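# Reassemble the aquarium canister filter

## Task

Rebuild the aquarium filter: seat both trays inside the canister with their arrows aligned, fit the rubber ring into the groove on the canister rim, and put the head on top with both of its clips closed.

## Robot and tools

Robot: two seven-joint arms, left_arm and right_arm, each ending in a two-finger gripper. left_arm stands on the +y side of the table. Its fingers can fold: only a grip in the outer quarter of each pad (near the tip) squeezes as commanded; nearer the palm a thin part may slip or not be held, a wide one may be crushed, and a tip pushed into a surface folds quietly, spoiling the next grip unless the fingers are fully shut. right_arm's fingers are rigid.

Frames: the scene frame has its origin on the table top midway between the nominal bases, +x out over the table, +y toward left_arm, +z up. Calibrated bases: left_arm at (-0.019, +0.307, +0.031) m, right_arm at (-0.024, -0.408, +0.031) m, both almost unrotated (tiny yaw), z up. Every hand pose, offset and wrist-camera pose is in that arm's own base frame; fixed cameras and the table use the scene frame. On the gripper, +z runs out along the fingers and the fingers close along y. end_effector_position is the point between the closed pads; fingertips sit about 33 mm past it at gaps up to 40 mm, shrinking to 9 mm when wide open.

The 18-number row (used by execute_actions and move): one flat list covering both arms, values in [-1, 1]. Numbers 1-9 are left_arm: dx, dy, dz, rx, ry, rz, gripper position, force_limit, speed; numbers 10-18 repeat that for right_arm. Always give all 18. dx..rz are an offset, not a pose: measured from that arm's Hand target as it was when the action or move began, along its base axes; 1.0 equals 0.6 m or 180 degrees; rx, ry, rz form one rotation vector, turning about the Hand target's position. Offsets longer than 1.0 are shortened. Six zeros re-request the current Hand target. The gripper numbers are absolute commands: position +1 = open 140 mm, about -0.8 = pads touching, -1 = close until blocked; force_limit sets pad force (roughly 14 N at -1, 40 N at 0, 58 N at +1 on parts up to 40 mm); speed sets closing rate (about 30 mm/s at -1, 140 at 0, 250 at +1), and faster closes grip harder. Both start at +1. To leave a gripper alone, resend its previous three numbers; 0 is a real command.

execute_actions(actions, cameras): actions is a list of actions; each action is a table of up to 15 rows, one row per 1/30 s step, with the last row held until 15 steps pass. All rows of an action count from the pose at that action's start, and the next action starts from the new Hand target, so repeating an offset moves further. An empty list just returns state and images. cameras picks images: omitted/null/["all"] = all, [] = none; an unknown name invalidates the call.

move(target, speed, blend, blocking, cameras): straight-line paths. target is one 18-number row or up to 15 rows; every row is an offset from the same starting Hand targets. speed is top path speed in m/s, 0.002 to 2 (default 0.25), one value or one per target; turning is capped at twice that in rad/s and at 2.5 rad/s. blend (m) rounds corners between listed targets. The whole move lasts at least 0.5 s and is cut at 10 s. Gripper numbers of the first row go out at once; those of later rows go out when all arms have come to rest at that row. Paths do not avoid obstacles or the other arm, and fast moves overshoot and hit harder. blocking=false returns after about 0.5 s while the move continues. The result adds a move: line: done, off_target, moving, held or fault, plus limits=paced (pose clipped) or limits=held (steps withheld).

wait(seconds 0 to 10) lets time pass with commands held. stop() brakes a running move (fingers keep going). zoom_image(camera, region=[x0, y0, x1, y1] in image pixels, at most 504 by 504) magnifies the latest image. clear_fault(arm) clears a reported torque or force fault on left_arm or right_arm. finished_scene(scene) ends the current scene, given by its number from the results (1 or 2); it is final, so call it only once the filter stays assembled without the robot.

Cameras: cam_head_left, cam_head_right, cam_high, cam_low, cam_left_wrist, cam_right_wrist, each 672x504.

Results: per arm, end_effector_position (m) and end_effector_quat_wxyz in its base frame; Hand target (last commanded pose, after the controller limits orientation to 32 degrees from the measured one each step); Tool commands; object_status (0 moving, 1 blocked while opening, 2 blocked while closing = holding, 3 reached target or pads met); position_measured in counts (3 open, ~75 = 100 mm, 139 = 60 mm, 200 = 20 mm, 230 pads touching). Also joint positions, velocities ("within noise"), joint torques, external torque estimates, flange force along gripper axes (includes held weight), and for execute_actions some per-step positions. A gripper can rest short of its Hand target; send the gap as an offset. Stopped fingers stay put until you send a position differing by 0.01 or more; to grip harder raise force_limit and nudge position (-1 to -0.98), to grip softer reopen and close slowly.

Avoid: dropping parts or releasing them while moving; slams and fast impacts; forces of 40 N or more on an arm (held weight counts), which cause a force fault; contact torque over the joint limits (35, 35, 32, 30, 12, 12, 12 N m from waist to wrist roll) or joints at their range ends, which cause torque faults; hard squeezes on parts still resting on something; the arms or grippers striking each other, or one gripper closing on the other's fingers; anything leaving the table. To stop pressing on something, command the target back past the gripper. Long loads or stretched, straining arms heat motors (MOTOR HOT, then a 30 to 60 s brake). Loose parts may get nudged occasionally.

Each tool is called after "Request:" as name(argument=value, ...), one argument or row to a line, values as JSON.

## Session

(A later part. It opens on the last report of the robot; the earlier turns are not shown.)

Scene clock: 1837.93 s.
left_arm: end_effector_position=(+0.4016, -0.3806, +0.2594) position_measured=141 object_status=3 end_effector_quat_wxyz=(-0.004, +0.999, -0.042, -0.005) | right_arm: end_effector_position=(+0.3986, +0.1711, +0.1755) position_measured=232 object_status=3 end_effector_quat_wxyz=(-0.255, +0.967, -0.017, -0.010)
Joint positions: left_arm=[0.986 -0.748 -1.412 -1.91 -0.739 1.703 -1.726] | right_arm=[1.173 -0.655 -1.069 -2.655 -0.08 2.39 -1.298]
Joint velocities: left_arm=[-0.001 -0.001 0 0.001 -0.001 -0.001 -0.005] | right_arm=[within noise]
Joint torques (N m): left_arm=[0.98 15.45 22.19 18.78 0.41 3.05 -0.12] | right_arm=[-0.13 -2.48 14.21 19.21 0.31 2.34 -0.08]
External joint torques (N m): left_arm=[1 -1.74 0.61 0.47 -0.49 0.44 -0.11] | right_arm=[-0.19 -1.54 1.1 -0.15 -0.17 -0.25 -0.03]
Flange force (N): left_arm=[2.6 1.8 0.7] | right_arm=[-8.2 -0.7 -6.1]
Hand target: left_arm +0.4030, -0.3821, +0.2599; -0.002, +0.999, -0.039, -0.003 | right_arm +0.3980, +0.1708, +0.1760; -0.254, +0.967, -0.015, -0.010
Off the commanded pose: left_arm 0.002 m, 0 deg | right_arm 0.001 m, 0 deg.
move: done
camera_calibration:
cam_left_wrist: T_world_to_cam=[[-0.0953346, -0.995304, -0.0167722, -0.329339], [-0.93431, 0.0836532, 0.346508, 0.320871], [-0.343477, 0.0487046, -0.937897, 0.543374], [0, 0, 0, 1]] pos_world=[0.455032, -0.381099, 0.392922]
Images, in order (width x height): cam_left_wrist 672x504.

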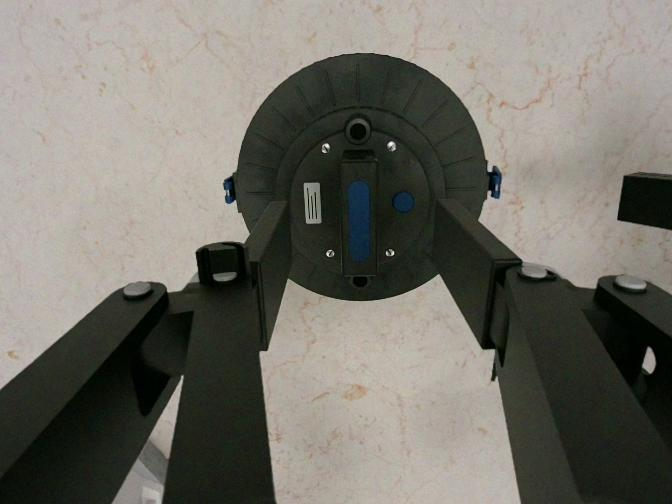

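Request:
move(
  target=[0,0,-0.11,0,0,0,-0.1,-0.5,0,0,0,0,0,0,0,-1,0,-1],
  speed=0.06,
  cameras=["cam_left_wrist"],
)

Request:
execute_actions(
  actions=[
    [[0,0,0,0,0,0,-1,0,-1,0,0,0,0,0,0,-1,0,-1]],
    [[0,0,0,0,0,0,-1,0,-1,0,0,0,0,0,0,-1,0,-1]],
    [[0,0,0,0,0,0,-1,0,-1,0,0,0,0,0,0,-1,0,-1]],
    [[0,0,0,0,0,0,-1,0,-1,0,0,0,0,0,0,-1,0,-1]],
    [[0,0,0,0,0,0,-1,0,-1,0,0,0,0,0,0,-1,0,-1]],
    [[0,0,0,0,0,0,-1,0,-1,0,0,0,0,0,0,-1,0,-1]],
  ],
  cameras=["cam_left_wrist","cam_low"],
)

Scene clock: 1859.83 s.
left_arm: end_effector_position=(+0.4022, -0.3815, +0.1945) position_measured=141 object_status=3 end_effector_quat_wxyz=(-0.004, +0.999, -0.038, -0.003) | right_arm: end_effector_position=(+0.3985, +0.1711, +0.1756) position_measured=232 object_status=3 end_effector_quat_wxyz=(-0.255, +0.967, -0.017, -0.011)
Joint positions: left_arm=[1.008 -0.776 -1.514 -2.011 -0.804 1.834 -1.704] | right_arm=[1.173 -0.655 -1.068 -2.655 -0.08 2.39 -1.298]
Joint velocities: left_arm=[0.001 0 0 -0.002 0.002 0.004 0.003] | right_arm=[within noise]
Joint torques (N m): left_arm=[0.99 17.8 22.48 16.99 0.5 3.03 0.27] | right_arm=[-0.18 -2.52 14.24 19.15 0.36 2.36 -0.12]
External joint torques (N m): left_arm=[0.94 -0.79 0.1 -0.51 -0.38 0.4 0.27] | right_arm=[-0.07 -1.55 1.25 -0.3 -0.12 -0.25 -0.07]
Flange force (N): left_arm=[2.1 -0.5 2.8] | right_arm=[-8.6 -0.9 -5.9]
Hand target: left_arm +0.4030, -0.3821, +0.1939; -0.002, +0.999, -0.039, -0.003 | right_arm +0.3980, +0.1708, +0.1760; -0.254, +0.967, -0.015, -0.010
Off the commanded pose: left_arm 0.001 m, 0 deg | right_arm 0.001 m, 0 deg.
move: done
camera_calibration:
cam_left_wrist: T_world_to_cam=[[-0.0878266, -0.995982, -0.0174911, -0.334459], [-0.936014, 0.0765052, 0.343549, 0.342476], [-0.34083, 0.0465446, -0.938972, 0.481083], [0, 0, 0, 1]] pos_world=[0.455155, -0.381709, 0.328216]
Images, in order (width x height): cam_left_wrist 672x504.

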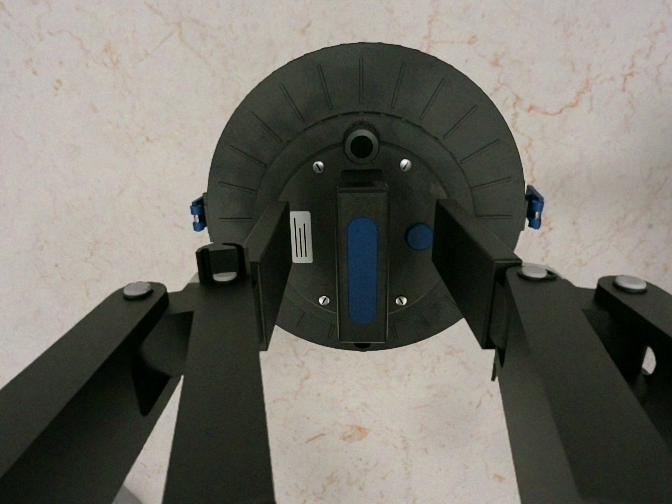

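Scene clock: 1863.03 s.
left_arm: end_effector_position=(+0.4026, -0.3813, +0.1944) position_measured=202 object_status=2 end_effector_quat_wxyz=(-0.004, +0.999, -0.038, -0.003) | right_arm: end_effector_position=(+0.3985, +0.1711, +0.1756) position_measured=232 object_status=3 end_effector_quat_wxyz=(-0.255, +0.967, -0.017, -0.011)
Joint positions: left_arm=[1.009 -0.775 -1.514 -2.012 -0.804 1.836 -1.703] | right_arm=[1.173 -0.655 -1.068 -2.655 -0.08 2.389 -1.298]
Joint torques (N m): left_arm=[0.59 17.74 22.44 17.36 0.74 3.04 0.18] | right_arm=[-0.12 -2.51 14.16 19.07 0.35 2.38 -0.08]
External joint torques (N m): left_arm=[0.52 -0.85 0.09 -0.12 -0.13 0.41 0.18] | right_arm=[-0.1 -1.58 1.11 -0.33 -0.13 -0.22 -0.03]
External joint torques at the end of the 2nd action: left_arm=[0.89 -0.36 0.12 -0.44 -0.25 0.42 0.18] | right_arm=[-0.18 -1.49 1.08 -0.23 -0.13 -0.21 -0.09]
External joint torques at the end of the 3rd action: left_arm=[0.65 -0.81 -0.26 -0.33 -0.16 0.41 0.2] | right_arm=[-0.1 -1.41 1.08 -0.26 -0.14 -0.23 -0.02]
External joint torques at the end of the 4th action: left_arm=[0.79 -0.7 0.16 -0.26 -0.13 0.42 0.21] | right_arm=[-0.11 -1.49 1.12 -0.28 -0.12 -0.21 -0.07]
External joint torques at the end of the 5th action: left_arm=[0.59 -0.79 0.08 -0.21 -0.13 0.42 0.18] | right_arm=[-0.06 -1.49 1.18 -0.29 -0.12 -0.23 -0.04]
Flange force (N): left_arm=[1.4 0.0 1.8] | right_arm=[-8.5 -0.7 -5.6]
Flange force at the end of the 2nd action (N): left_arm=[2.1 -0.5 2.3] | right_arm=[-8.1 -0.5 -5.6]
Flange force at the end of the 3rd action (N): left_arm=[2.3 0.3 2.8] | right_arm=[-7.8 -0.7 -5.3]
Flange force at the end of the 4th action (N): left_arm=[2.0 -0.2 2.0] | right_arm=[-8.1 -0.7 -5.5]
Flange force at the end of the 5th action (N): left_arm=[1.5 -0.1 1.9] | right_arm=[-8.2 -0.9 -5.5]
Hand target: left_arm +0.4030, -0.3821, +0.1939; -0.002, +0.999, -0.039, -0.003 | right_arm +0.3980, +0.1708, +0.1760; -0.254, +0.967, -0.015, -0.010
Off the commanded pose: left_arm 0.001 m, 0 deg | right_arm 0.001 m, 0 deg.
Step readings (end_effector_position of left_arm | right_arm; steps 1 to 15: 1st action; 16 to 30: 2nd action; 31 to 45: 3rd action; 46 to 60: 4th action; 61 to 75: 5th action; 76 to 90: 6th action):
0: (+0.4022, -0.3815, +0.1945) | (+0.3985, +0.1711, +0.1756)
1: (+0.4022, -0.3815, +0.1945) | (+0.3985, +0.1711, +0.1756)
2: (+0.4023, -0.3815, +0.1945) | (+0.3985, +0.1711, +0.1756)
4: (+0.4023, -0.3816, +0.1945) | (+0.3985, +0.1711, +0.1756)
8: (+0.4023, -0.3816, +0.1945) | (+0.3985, +0.1711, +0.1756)
15: (+0.4024, -0.3816, +0.1945) | (+0.3985, +0.1711, +0.1756)
16: (+0.4024, -0.3816, +0.1945) | (+0.3985, +0.1711, +0.1756)
17: (+0.4024, -0.3816, +0.1945) | (+0.3985, +0.1711, +0.1756)
19: (+0.4024, -0.3816, +0.1945) | (+0.3985, +0.1711, +0.1756)
23: (+0.4024, -0.3816, +0.1945) | (+0.3985, +0.1711, +0.1756)
30: (+0.4024, -0.3816, +0.1945) | (+0.3985, +0.1711, +0.1756)
31: (+0.4024, -0.3816, +0.1945) | (+0.3985, +0.1711, +0.1756)
32: (+0.4024, -0.3816, +0.1945) | (+0.3985, +0.1711, +0.1756)
34: (+0.4024, -0.3816, +0.1945) | (+0.3985, +0.1711, +0.1756)
38: (+0.4026, -0.3813, +0.1944) | (+0.3985, +0.1711, +0.1756)
45: (+0.4026, -0.3813, +0.1944) | (+0.3985, +0.1711, +0.1756)
46: (+0.4026, -0.3813, +0.1944) | (+0.3985, +0.1711, +0.1756)
47: (+0.4026, -0.3813, +0.1944) | (+0.3985, +0.1711, +0.1756)
49: (+0.4026, -0.3813, +0.1944) | (+0.3985, +0.1711, +0.1756)
53: (+0.4026, -0.3813, +0.1944) | (+0.3985, +0.1711, +0.1756)
60: (+0.4026, -0.3813, +0.1944) | (+0.3985, +0.1711, +0.1756)
61: (+0.4026, -0.3813, +0.1944) | (+0.3985, +0.1711, +0.1756)
62: (+0.4026, -0.3813, +0.1944) | (+0.3985, +0.1711, +0.1756)
64: (+0.4026, -0.3813, +0.1944) | (+0.3985, +0.1711, +0.1756)
68: (+0.4026, -0.3813, +0.1944) | (+0.3985, +0.1711, +0.1756)
75: (+0.4026, -0.3813, +0.1944) | (+0.3985, +0.1711, +0.1756)
76: (+0.4026, -0.3813, +0.1944) | (+0.3985, +0.1711, +0.1756)
77: (+0.4026, -0.3813, +0.1944) | (+0.3985, +0.1711, +0.1756)
79: (+0.4026, -0.3813, +0.1944) | (+0.3985, +0.1711, +0.1756)
83: (+0.4026, -0.3813, +0.1944) | (+0.3985, +0.1711, +0.1756)
90: (+0.4026, -0.3813, +0.1944) | (+0.3985, +0.1711, +0.1756)
camera_calibration:
cam_left_wrist: T_world_to_cam=[[-0.087369, -0.996037, -0.0166186, -0.334642], [-0.936127, 0.0763865, 0.343267, 0.34296], [-0.340637, 0.0455481, -0.939091, 0.480686], [0, 0, 0, 1]] pos_world=[0.455557, -0.381408, 0.328119]
Images, in order (width x height): cam_low 672x504, cam_left_wrist 672x504.

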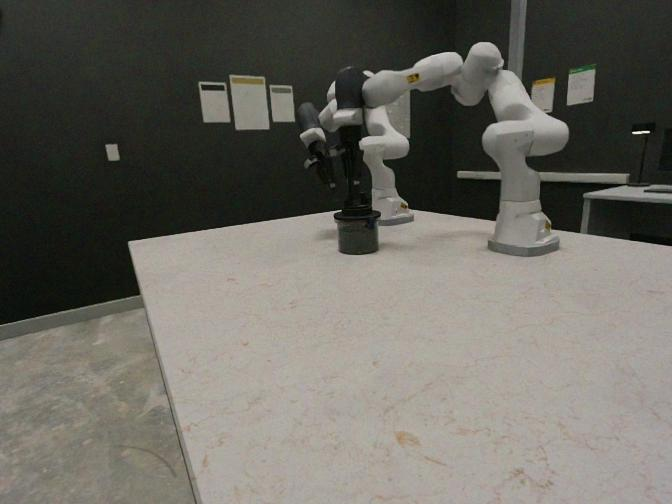

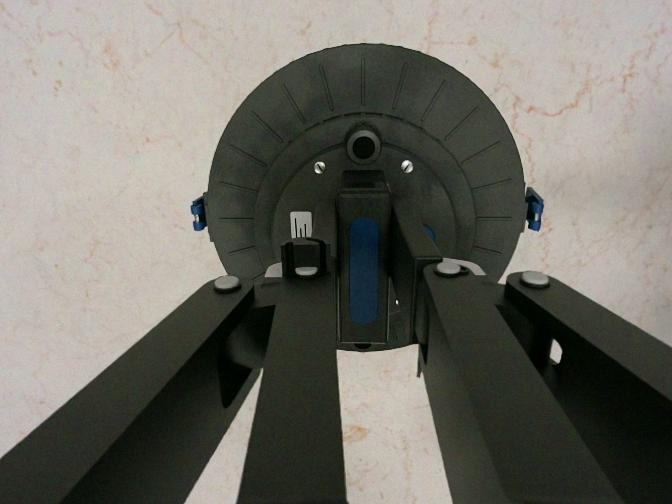

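Request:
move(
  target=[
    [0.005,0,0,0,0,0.011,-1,0,-1,0,0,0,0,0,0,-1,0,-1],
    [0.005,0,-0.011,0,0,0.011,-1,0,-1,0,0,0,0,0,0,-1,0,-1],
  ],
  speed=0.02,
  cameras=["cam_left_wrist"],
)

Request:
zoom_image(
  camera="cam_left_wrist",
  region=[490, 150, 590, 250],
)

Request:
zoom_image(
  camera="cam_left_wrist",
  region=[160, 160, 260, 260],
)

Scene clock: 1868.70 s.
left_arm: end_effector_position=(+0.4046, -0.3829, +0.1932) position_measured=202 object_status=2 end_effector_quat_wxyz=(-0.001, +1.000, -0.027, -0.004) | right_arm: end_effector_position=(+0.3985, +0.1711, +0.1756) position_measured=232 object_status=3 end_effector_quat_wxyz=(-0.255, +0.967, -0.017, -0.011)
Joint positions: left_arm=[1.021 -0.783 -1.519 -2.005 -0.818 1.831 -1.718] | right_arm=[1.173 -0.655 -1.068 -2.655 -0.08 2.389 -1.298]
Joint velocities: left_arm=[0.002 -0.004 0.001 0.001 -0.007 0 0.001] | right_arm=[within noise]
Joint torques (N m): left_arm=[3.12 13.69 16.81 12.42 -0.12 4.19 -0.22] | right_arm=[-0.08 -2.45 14.2 19.04 0.37 2.41 -0.13]
External joint torques (N m): left_arm=[3.22 -5.26 -5.6 -4.97 -0.98 1.57 -0.22] | right_arm=[-0.08 -1.52 1.15 -0.31 -0.11 -0.18 -0.07]
Flange force (N): left_arm=[11.7 4.3 24.7] | right_arm=[-8.3 -0.7 -5.4]
Hand target: left_arm +0.4060, -0.3821, +0.1873; -0.002, +1.000, -0.022, -0.003 | right_arm +0.3980, +0.1708, +0.1760; -0.254, +0.967, -0.015, -0.010
Off the commanded pose: left_arm 0.006 m, 1 deg | right_arm 0.001 m, 0 deg.
move: off_target (left_arm)
camera_calibration:
cam_left_wrist: T_world_to_cam=[[-0.0645648, -0.99785, -0.0112752, -0.347058], [-0.936874, 0.0567207, 0.345037, 0.337827], [-0.343656, 0.0328407, -0.938521, 0.476514], [0, 0, 0, 1]] pos_world=[0.457851, -0.381123, 0.326742]
Images, in order (width x height): cam_left_wrist 672x504.

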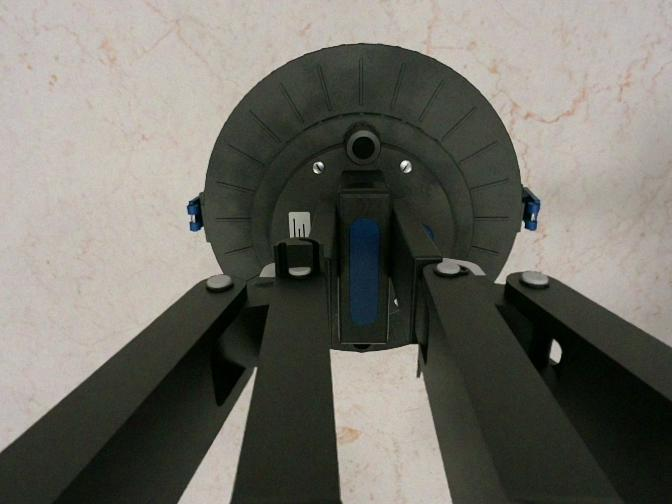

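Scaled by 5.040 from the camera's 672x504 image, which has a finer 960x720 frame.

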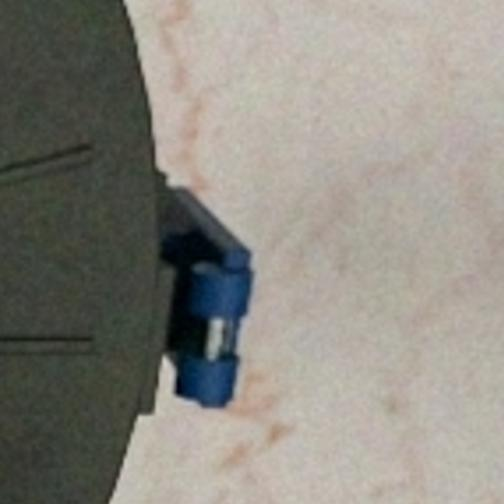

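Scaled by 5.040 from the camera's 672x504 image, which has a finer 960x720 frame.

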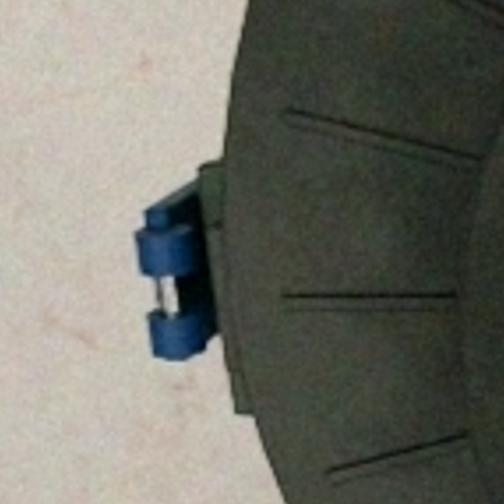

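Request:
move(
  target=[
    [0,0,0,0,0,0,-1,0,-1,0.0033,0.0487,-0.13,0,0,0,-1,0,-1],
    [0,0,0,0,0,0,-1,0,-1,0.0033,0.0853,-0.13,0,0,0,-1,0,-1],
    [0,0,0,0,0,0,-1,0,-1,0.0033,0.1237,-0.13,0,0,0,-1,0,-1],
  ],
  speed=[0.06,0.04,0.015],
  cameras=["cam_right_wrist","cam_left_wrist"],
)

Request:
zoom_image(
  camera="cam_right_wrist",
  region=[240, 150, 400, 290],
)

Request:
zoom_image(
  camera="cam_left_wrist",
  region=[490, 150, 590, 250],
)

Scene clock: 1900.47 s.
left_arm: end_effector_position=(+0.4108, -0.3747, +0.1931) position_measured=202 object_status=2 end_effector_quat_wxyz=(-0.003, +1.000, -0.019, -0.001) | right_arm: end_effector_position=(+0.4032, +0.2319, +0.0936) position_measured=232 object_status=3 end_effector_quat_wxyz=(-0.248, +0.968, -0.021, -0.010)
Joint positions: left_arm=[1.031 -0.791 -1.513 -2.01 -0.819 1.832 -1.715] | right_arm=[1.641 -0.496 -1.419 -2.679 0.004 2.705 -1.314]
Joint velocities: left_arm=[within noise] | right_arm=[0.002 0.001 -0.001 0 0.001 0.001 0.008]
Joint torques (N m): left_arm=[-2.51 15.95 14.29 16.89 -2.32 3.73 -0.3] | right_arm=[9.37 -3 19.69 15.96 1.17 2.94 0.01]
External joint torques (N m): left_arm=[-2.49 -3.04 -8.44 -0.44 -3.19 1.08 -0.3] | right_arm=[9.32 -6.17 7.71 -0.95 1.42 0.37 0.06]
Flange force (N): left_arm=[7.1 13.6 21.0] | right_arm=[1.6 -19.2 14.2]
Hand target: left_arm +0.4060, -0.3821, +0.1873; -0.002, +1.000, -0.022, -0.003 | right_arm +0.4000, +0.2450, +0.0980; -0.254, +0.967, -0.015, -0.010
Off the commanded pose: left_arm 0.011 m, 0 deg | right_arm 0.014 m, 1 deg.
move: off_target (left_arm, right_arm)
camera_calibration:
cam_left_wrist: T_world_to_cam=[[-0.0495649, -0.998643, -0.0159728, -0.343954], [-0.939574, 0.0411974, 0.339857, 0.339515], [-0.338738, 0.0318526, -0.940341, 0.476316], [0, 0, 0, 1]] pos_world=[0.463298, -0.372646, 0.327019]
cam_right_wrist: T_world_to_cam=[[-0.0385826, -0.868855, -0.493561, 0.271536], [-0.946439, -0.126683, 0.296994, 0.394256], [-0.320571, 0.478584, -0.81743, 0.236031], [0, 0, 0, 1]] pos_world=[0.45928, 0.17291, 0.209867]
Images, in order (width x height): cam_left_wrist 672x504, cam_right_wrist 672x504.

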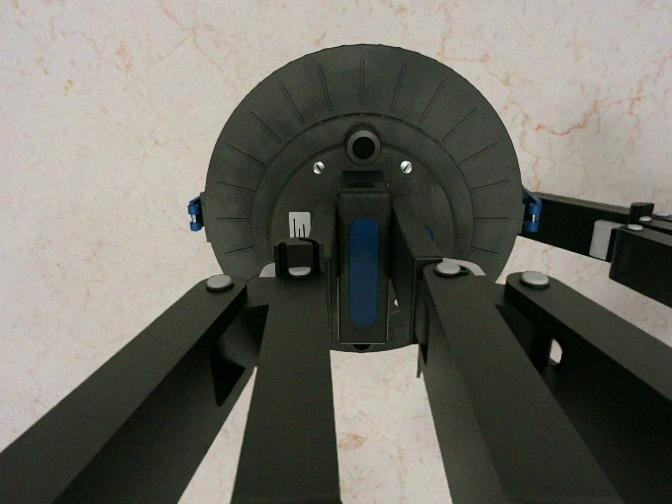

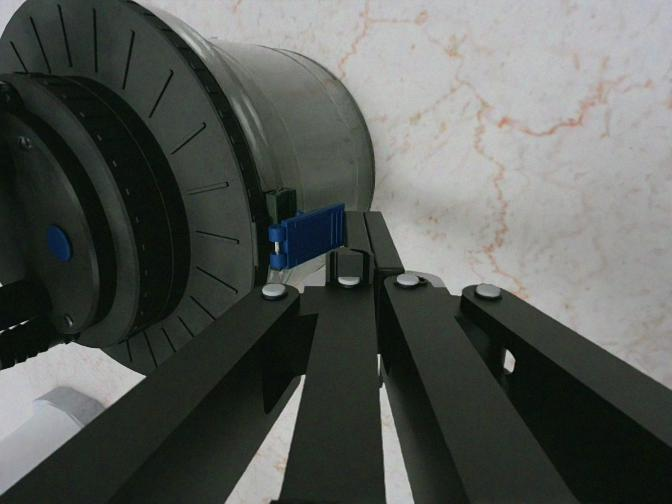

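Scaled by 3.150 from the camera's 672x504 image, which has a finer 960x720 frame.

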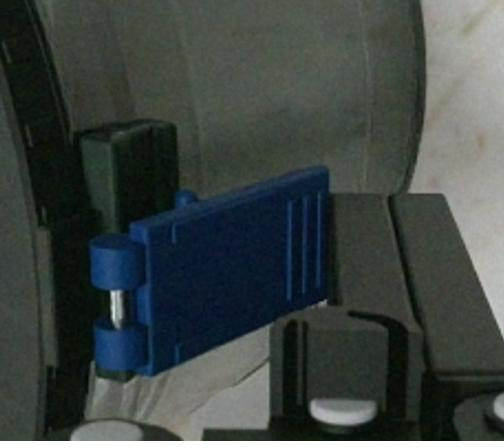

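Scaled by 5.040 from the camera's 672x504 image, which has a finer 960x720 frame.

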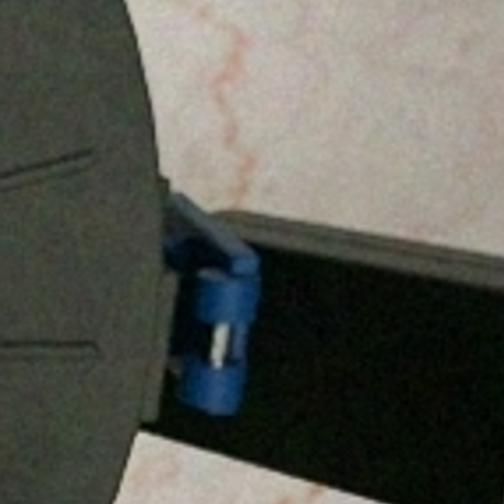

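Request:
move(
  target=[
    [0,0,0,0,0,0,-1,0,-1,0,-0.07,0,0,0,0,-1,0,-1],
    [0,0,0.014,0,0,0,-1,0,-1,0,-0.1,0.1,0,0,0,-1,0,-1],
  ],
  speed=[0.05,0.08],
  cameras=["cam_left_wrist","cam_right_wrist"],
)

Request:
zoom_image(
  camera="cam_left_wrist",
  region=[490, 150, 590, 250],
)

Request:
zoom_image(
  camera="cam_left_wrist",
  region=[160, 160, 260, 260],
)

Request:
zoom_image(
  camera="cam_right_wrist",
  region=[220, 110, 400, 270],
)

Scene clock: 1918.43 s.
left_arm: end_effector_position=(+0.4070, -0.3792, +0.1933) position_measured=202 object_status=2 end_effector_quat_wxyz=(-0.004, +1.000, -0.020, -0.003) | right_arm: end_effector_position=(+0.4014, +0.1848, +0.1580) position_measured=232 object_status=3 end_effector_quat_wxyz=(-0.254, +0.967, -0.011, -0.007)
Joint positions: left_arm=[1.025 -0.791 -1.515 -2.006 -0.819 1.828 -1.723] | right_arm=[1.26 -0.627 -1.135 -2.665 -0.086 2.462 -1.3]
Joint velocities: left_arm=[within noise] | right_arm=[-0.001 0 -0.002 0.001 0 -0.004 0.003]
Joint torques (N m): left_arm=[-1.09 18.73 24.89 20.09 0.67 2.39 -0.07] | right_arm=[-0.25 -1.44 14.07 18.4 0.64 2.4 0.22]
External joint torques (N m): left_arm=[-1.1 -0.35 2.12 2.76 -0.2 -0.26 -0.07] | right_arm=[-0.17 -1.05 1.07 -0.46 0.32 -0.23 0.27]
Flange force (N): left_arm=[-2.1 1.9 -7.9] | right_arm=[-7.6 -1.6 -5.3]
Hand target: left_arm +0.4060, -0.3821, +0.1957; -0.002, +1.000, -0.022, -0.003 | right_arm +0.4000, +0.1850, +0.1580; -0.254, +0.967, -0.015, -0.010
Off the commanded pose: left_arm 0.004 m, 0 deg | right_arm 0.001 m, 1 deg.
move: off_target (left_arm)
camera_calibration:
cam_left_wrist: T_world_to_cam=[[-0.0523113, -0.998499, -0.0161991, -0.347428], [-0.938623, 0.0436231, 0.342176, 0.336134], [-0.340956, 0.0331045, -0.939496, 0.476495], [0, 0, 0, 1]] pos_world=[0.459792, -0.377344, 0.32702]
cam_right_wrist: T_world_to_cam=[[-0.0171615, -0.863331, -0.504346, 0.254372], [-0.947123, -0.147608, 0.284902, 0.37348], [-0.32041, 0.482567, -0.815148, 0.309485], [0, 0, 0, 1]] pos_world=[0.457259, 0.125389, 0.274162]
Images, in order (width x height): cam_left_wrist 672x504, cam_right_wrist 672x504.

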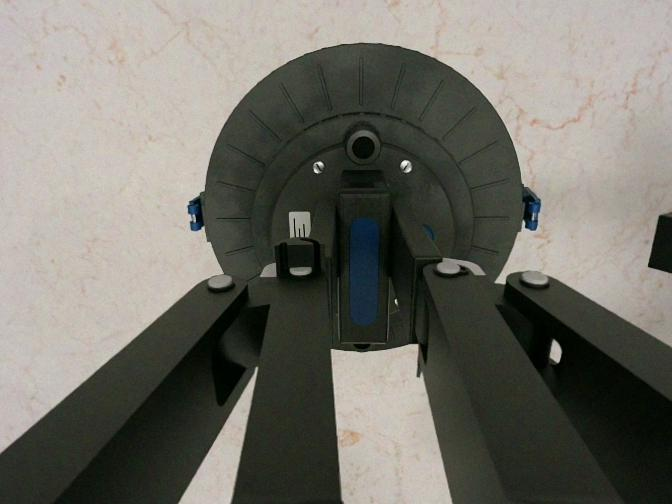

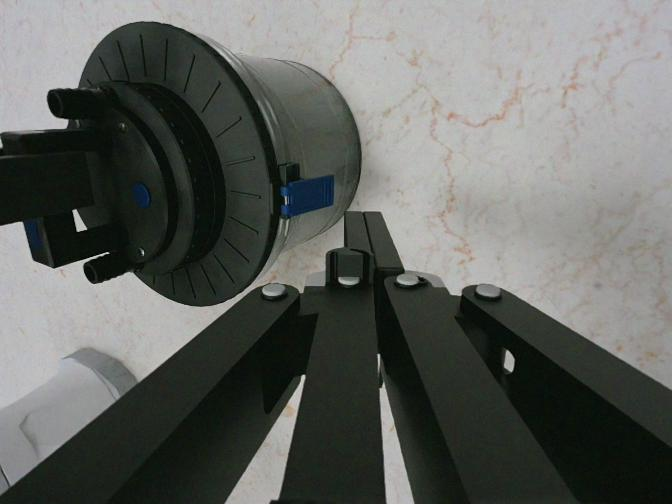

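Scaled by 5.040 from the camera's 672x504 image, which has a finer 960x720 frame.

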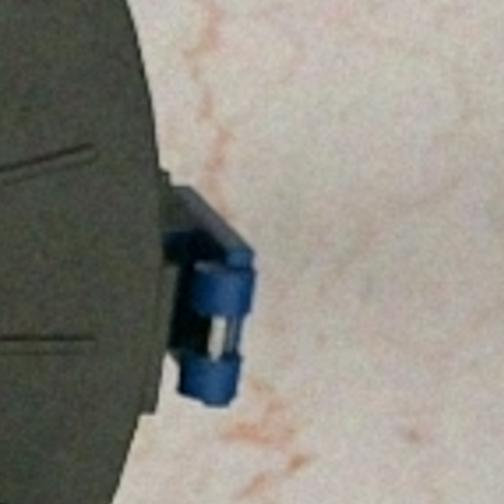

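Scaled by 5.040 from the camera's 672x504 image, which has a finer 960x720 frame.

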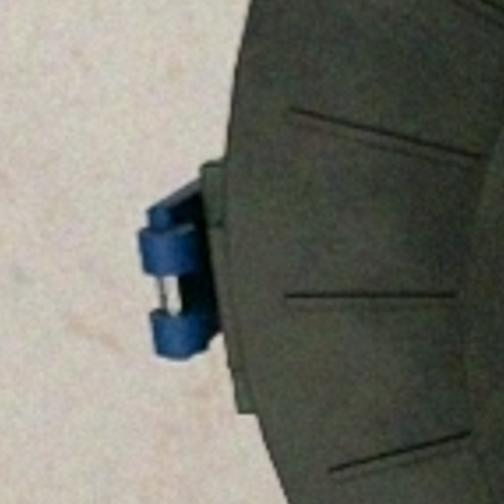

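Scaled by 2.800 from the camera's 672x504 image, which has a finer 960x720 frame.

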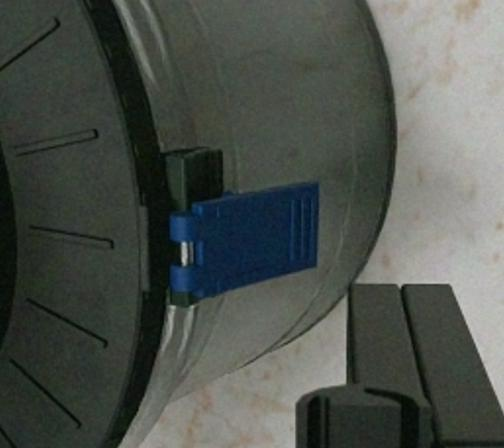

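Request:
move(
  target=[0.004,0,0,0,0,0.022,-1,0,-1,0,0,0,0,0,0,-1,0,-1],
  speed=0.05,
  cameras=["cam_left_wrist","cam_right_wrist"],
)

Request:
zoom_image(
  camera="cam_left_wrist",
  region=[490, 150, 590, 250],
)

Request:
zoom_image(
  camera="cam_left_wrist",
  region=[160, 160, 260, 260],
)

Request:
zoom_image(
  camera="cam_right_wrist",
  region=[220, 110, 400, 270],
)

Scene clock: 1930.30 s.
left_arm: end_effector_position=(+0.4054, -0.3816, +0.1932) position_measured=202 object_status=2 end_effector_quat_wxyz=(-0.004, +1.000, +0.008, -0.006) | right_arm: end_effector_position=(+0.4011, +0.1848, +0.1579) position_measured=232 object_status=3 end_effector_quat_wxyz=(-0.254, +0.967, -0.011, -0.008)
Joint positions: left_arm=[1.032 -0.805 -1.516 -1.996 -0.831 1.811 -1.777] | right_arm=[1.26 -0.627 -1.135 -2.665 -0.086 2.461 -1.299]
Joint velocities: left_arm=[0 -0.001 0 0.001 0 0.001 -0.006] | right_arm=[within noise]
Joint torques (N m): left_arm=[1.69 17.73 25.51 18.65 0.68 3.19 -0.2] | right_arm=[-0.12 -1.54 14.12 18.3 0.59 2.4 0.19]
External joint torques (N m): left_arm=[1.69 -1.82 2.48 1.6 -0.21 0.57 -0.2] | right_arm=[-0.07 -1.15 1.09 -0.57 0.27 -0.23 0.24]
Flange force (N): left_arm=[4.8 2.6 -3.2] | right_arm=[-7.8 -1.5 -5.1]
Hand target: left_arm +0.4084, -0.3821, +0.1957; -0.002, +1.000, +0.013, -0.003 | right_arm +0.4000, +0.1850, +0.1580; -0.254, +0.967, -0.015, -0.010
Off the commanded pose: left_arm 0.004 m, 1 deg | right_arm 0.001 m, 1 deg.
move: off_target (left_arm)
camera_calibration:
cam_left_wrist: T_world_to_cam=[[0.0039211, -0.999835, -0.0177425, -0.37284], [-0.937499, -0.00984933, 0.347848, 0.312825], [-0.347965, 0.0152696, -0.937383, 0.471578], [0, 0, 0, 1]] pos_world=[0.458828, -0.376898, 0.326619]
cam_right_wrist: T_world_to_cam=[[-0.0181245, -0.86339, -0.504211, 0.254676], [-0.946798, -0.147243, 0.286168, 0.372801], [-0.321316, 0.482573, -0.814788, 0.309569], [0, 0, 0, 1]] pos_world=[0.457053, 0.125388, 0.27396]
Images, in order (width x height): cam_left_wrist 672x504, cam_right_wrist 672x504.

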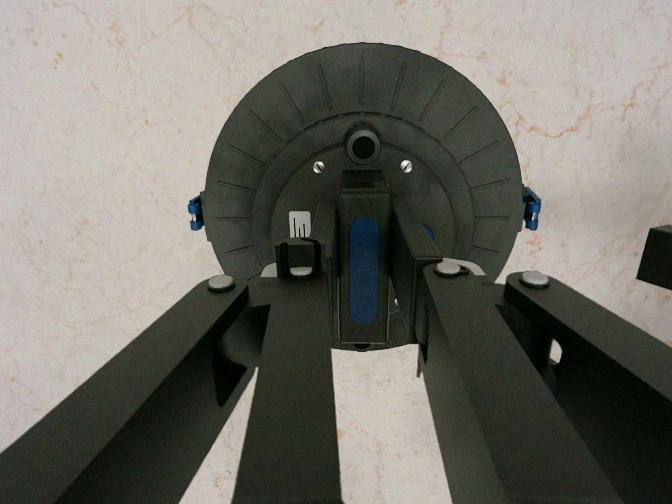

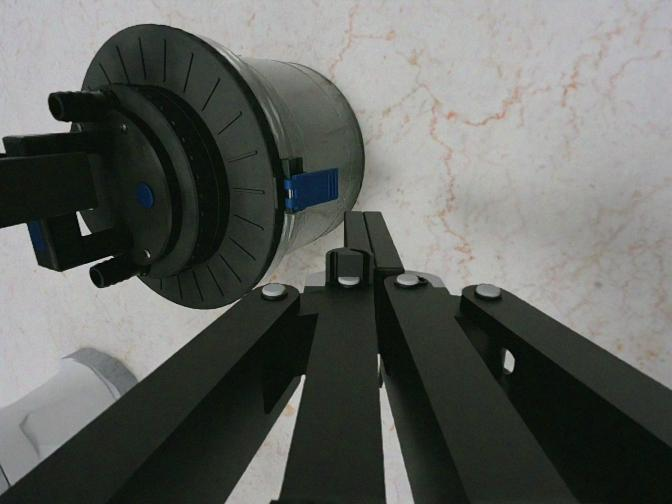

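Scaled by 5.040 from the camera's 672x504 image, which has a finer 960x720 frame.

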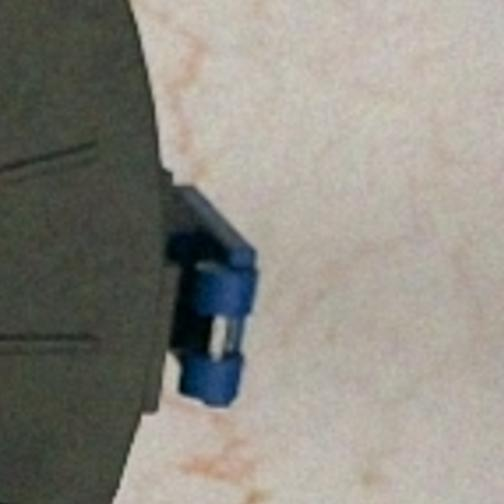

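Scaled by 5.040 from the camera's 672x504 image, which has a finer 960x720 frame.

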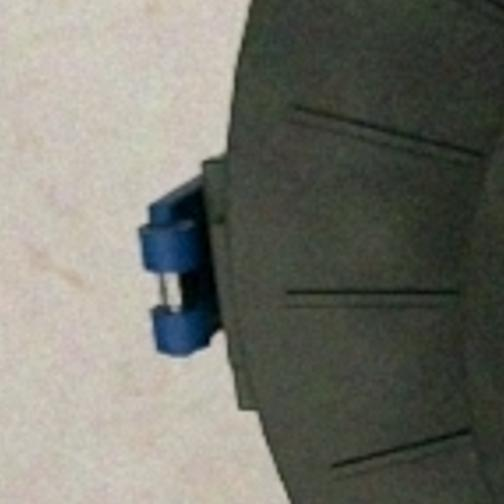

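Scaled by 2.800 from the camera's 672x504 image, which has a finer 960x720 frame.

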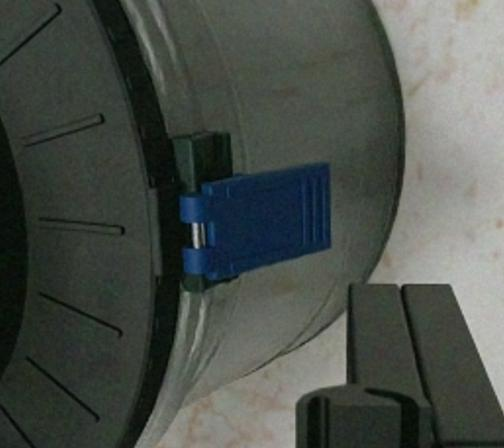

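Request:
move(
  target=[0,0,-0.018,0.02,0,0,-1,0,-1,0,0,0,0,0,0,-1,0,-1],
  speed=0.02,
  cameras=["cam_right_wrist"],
)

Request:
move(
  target=[
    [0,0,0,0,0,0,-1,0,-1,0.003,0.025,-0.1,0,0,0,-1,0,-1],
    [0,0,0,0,0,0,-1,0,-1,0.003,0.06,-0.1,0,0,0,-1,0,-1],
    [0,0,0,0,0,0,-1,0,-1,0.003,0.1,-0.1,0,0,0,-1,0,-1],
  ],
  speed=[0.06,0.04,0.015],
  cameras=["cam_right_wrist","cam_left_wrist"],
)

Request:
zoom_image(
  camera="cam_right_wrist",
  region=[240, 150, 400, 290],
)

Scene clock: 1973.13 s.
left_arm: end_effector_position=(+0.4096, -0.3853, +0.1921) position_measured=202 object_status=2 end_effector_quat_wxyz=(-0.027, +1.000, +0.008, +0.000) | right_arm: end_effector_position=(+0.4011, +0.1848, +0.1579) position_measured=232 object_status=3 end_effector_quat_wxyz=(-0.254, +0.967, -0.011, -0.008)
Joint positions: left_arm=[1.064 -0.86 -1.533 -1.945 -0.831 1.773 -1.793] | right_arm=[1.26 -0.627 -1.134 -2.665 -0.086 2.46 -1.299]
Joint torques (N m): left_arm=[3.05 16.29 18.53 11.7 1.16 3.22 -0.35] | right_arm=[-0.1 -1.59 14.15 18.34 0.59 2.4 0.22]
External joint torques (N m): left_arm=[2.96 -5.7 -5.89 -4.31 0.17 0.61 -0.35] | right_arm=[-0.12 -1.21 1.06 -0.51 0.27 -0.22 0.27]
Flange force (N): left_arm=[10.5 6.1 20.0] | right_arm=[-7.9 -1.5 -5.4]
Hand target: left_arm +0.4084, -0.3821, +0.1849; -0.034, +0.999, +0.013, -0.002 | right_arm +0.4000, +0.1850, +0.1580; -0.254, +0.967, -0.015, -0.010
Off the commanded pose: left_arm 0.008 m, 1 deg | right_arm 0.001 m, 1 deg.
move: off_target (left_arm)
camera_calibration:
cam_right_wrist: T_world_to_cam=[[-0.0181715, -0.863399, -0.504194, 0.254694], [-0.946767, -0.147245, 0.28627, 0.372759], [-0.321405, 0.482557, -0.814762, 0.309605], [0, 0, 0, 1]] pos_world=[0.457053, 0.125388, 0.27396]
Images, in order (width x height): cam_right_wrist 672x504.

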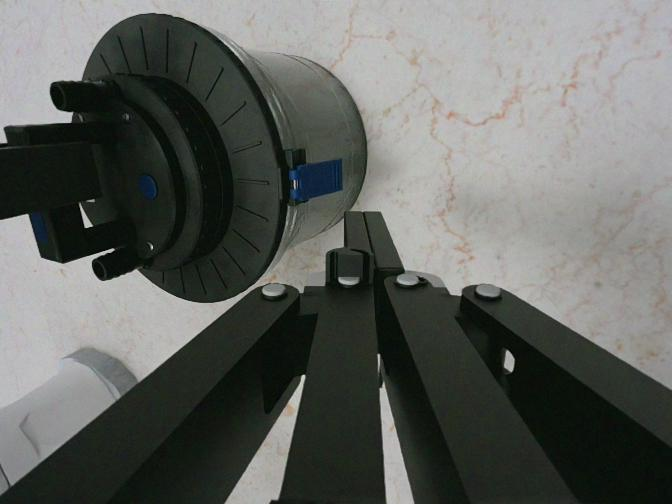

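Scene clock: 1976.70 s.
left_arm: end_effector_position=(+0.4141, -0.3786, +0.1920) position_measured=202 object_status=2 end_effector_quat_wxyz=(-0.031, +0.999, +0.015, +0.002) | right_arm: end_effector_position=(+0.4034, +0.2357, +0.0949) position_measured=232 object_status=3 end_effector_quat_wxyz=(-0.250, +0.968, -0.018, -0.011)
Joint positions: left_arm=[1.072 -0.867 -1.529 -1.948 -0.83 1.772 -1.793] | right_arm=[1.656 -0.506 -1.428 -2.674 -0.012 2.701 -1.303]
Joint velocities: left_arm=[within noise] | right_arm=[0.002 0.001 -0.002 0 0.002 0.001 0.006]
Joint torques (N m): left_arm=[-1.71 18.03 17.07 14.45 -0.82 2.8 -0.22] | right_arm=[7.43 -0.63 17.81 16.08 0.74 3.26 0.27]
External joint torques (N m): left_arm=[-1.7 -3.93 -7.42 -1.45 -1.82 0.19 -0.22] | right_arm=[7.48 -4.17 5.59 -0.9 0.98 0.65 0.32]
Flange force (N): left_arm=[3.0 9.8 17.3] | right_arm=[3.4 -15.1 15.5]
Hand target: left_arm +0.4084, -0.3821, +0.1849; -0.034, +0.999, +0.013, -0.002 | right_arm +0.4018, +0.2450, +0.0980; -0.254, +0.967, -0.015, -0.010
Off the commanded pose: left_arm 0.010 m, 1 deg | right_arm 0.010 m, 1 deg.
move: off_target (left_arm, right_arm)
camera_calibration:
cam_left_wrist: T_world_to_cam=[[0.0181091, -0.997325, -0.0708187, -0.364717], [-0.942113, -0.0407392, 0.332813, 0.314548], [-0.334808, 0.0606923, -0.94033, 0.485687], [0, 0, 0, 1]] pos_world=[0.465556, -0.380404, 0.326192]
cam_right_wrist: T_world_to_cam=[[-0.0332753, -0.867237, -0.496783, 0.273285], [-0.945435, -0.133876, 0.297035, 0.395687], [-0.324107, 0.47956, -0.815462, 0.236342], [0, 0, 0, 1]] pos_world=[0.45979, 0.176636, 0.210959]
Images, in order (width x height): cam_left_wrist 672x504, cam_right_wrist 672x504.

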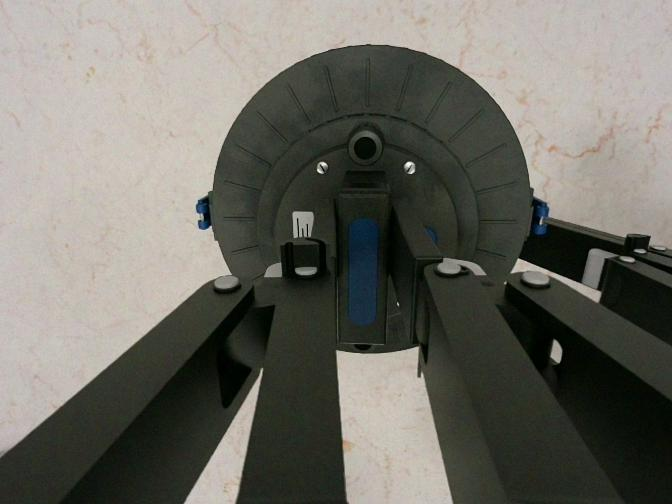

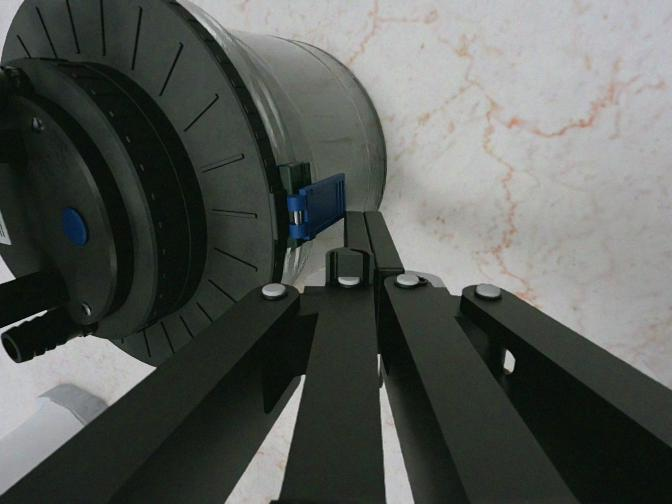

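Scaled by 3.150 from the camera's 672x504 image, which has a finer 960x720 frame.

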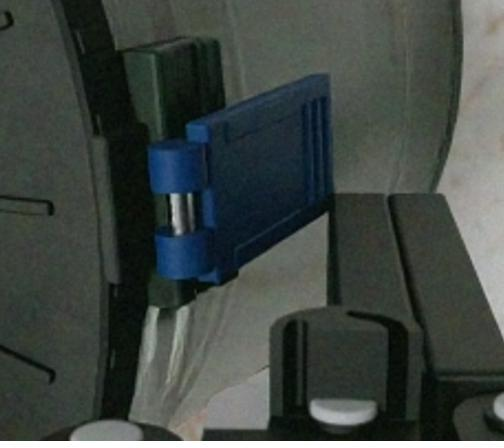

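Request:
move(
  target=[
    [0,0,0,0,0,0,-1,0,-1,0,-0.03,0,0,0,0,-1,0,-1],
    [0,0,0,0,0,0,-1,0,-1,0.016,-0.03,0,0,0,0,-1,0,-1],
    [0,-0.008,0,0,0,0,-1,0,-1,0.016,0.013,0,0,0,0,-1,0,-1],
  ],
  speed=[0.04,0.04,0.015],
  cameras=["cam_right_wrist","cam_left_wrist"],
)

Request:
zoom_image(
  camera="cam_right_wrist",
  region=[240, 150, 400, 290],
)

Scene clock: 1989.47 s.
left_arm: end_effector_position=(+0.4170, -0.3752, +0.1919) position_measured=202 object_status=2 end_effector_quat_wxyz=(-0.035, +0.999, +0.017, +0.002) | right_arm: end_effector_position=(+0.4150, +0.2397, +0.0945) position_measured=232 object_status=3 end_effector_quat_wxyz=(-0.249, +0.968, -0.020, -0.010)
Joint positions: left_arm=[1.082 -0.872 -1.53 -1.942 -0.826 1.767 -1.793] | right_arm=[1.723 -0.499 -1.483 -2.637 -0.01 2.7 -1.297]
Joint velocities: left_arm=[within noise] | right_arm=[0.003 0 0 0 0.001 0 0.004]
Joint torques (N m): left_arm=[-4.12 19.1 15.09 17.73 -2.58 2.95 -0.56] | right_arm=[10.38 -0.2 19.83 15.22 1.21 3.47 0.09]
External joint torques (N m): left_arm=[-4.16 -3.09 -9.53 1.91 -3.6 0.34 -0.56] | right_arm=[10.43 -5.06 7.38 -1.8 1.44 0.87 0.14]
Flange force (N): left_arm=[6.1 19.8 16.2] | right_arm=[6.2 -19.0 25.2]
Hand target: left_arm +0.4084, -0.3869, +0.1849; -0.034, +0.999, +0.013, -0.002 | right_arm +0.4114, +0.2528, +0.0980; -0.254, +0.967, -0.015, -0.010
Off the commanded pose: left_arm 0.016 m, 1 deg | right_arm 0.014 m, 1 deg.
move: off_target (left_arm, right_arm)
camera_calibration:
cam_left_wrist: T_world_to_cam=[[0.0226764, -0.996598, -0.0792352, -0.361314], [-0.942161, -0.0478124, 0.331734, 0.315022], [-0.334393, 0.0671298, -0.94004, 0.488584], [0, 0, 0, 1]] pos_world=[0.468374, -0.377822, 0.326156]
cam_right_wrist: T_world_to_cam=[[-0.0371338, -0.868277, -0.494688, 0.278533], [-0.946252, -0.128606, 0.296761, 0.406476], [-0.321291, 0.479119, -0.816834, 0.236895], [0, 0, 0, 1]] pos_world=[0.471084, 0.180618, 0.210664]
Images, in order (width x height): cam_left_wrist 672x504, cam_right_wrist 672x504.

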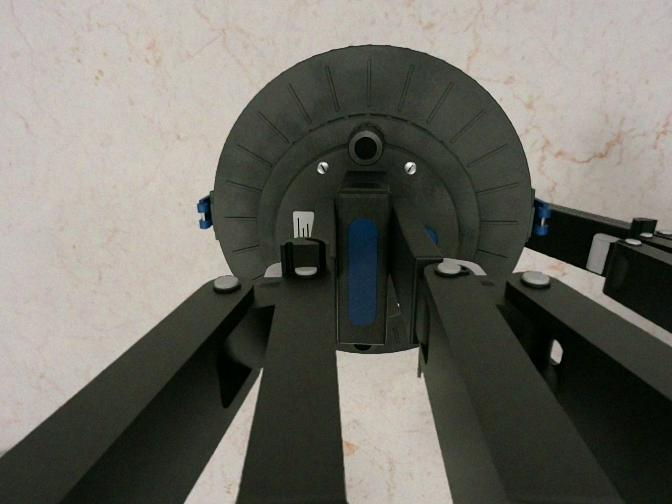

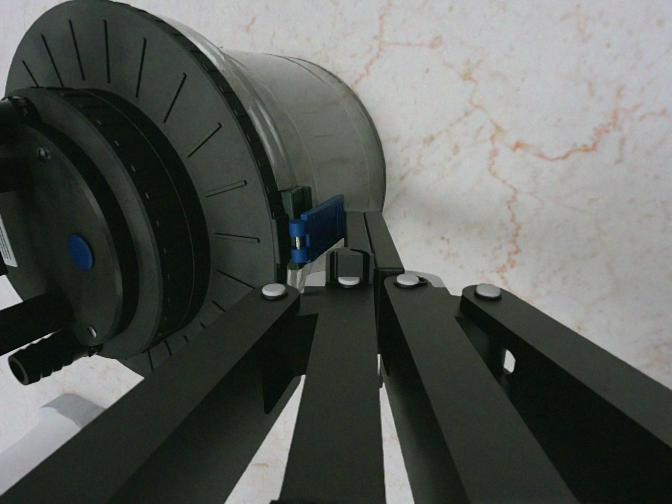

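Scaled by 3.150 from the camera's 672x504 image, which has a finer 960x720 frame.

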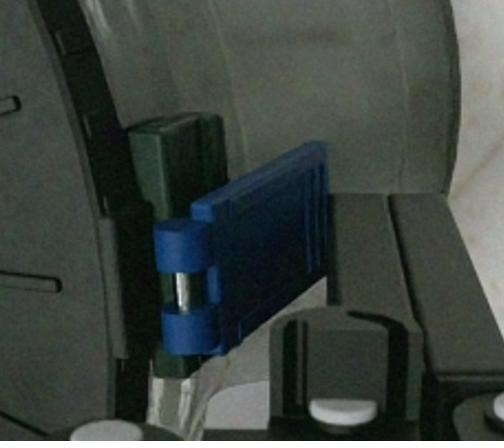

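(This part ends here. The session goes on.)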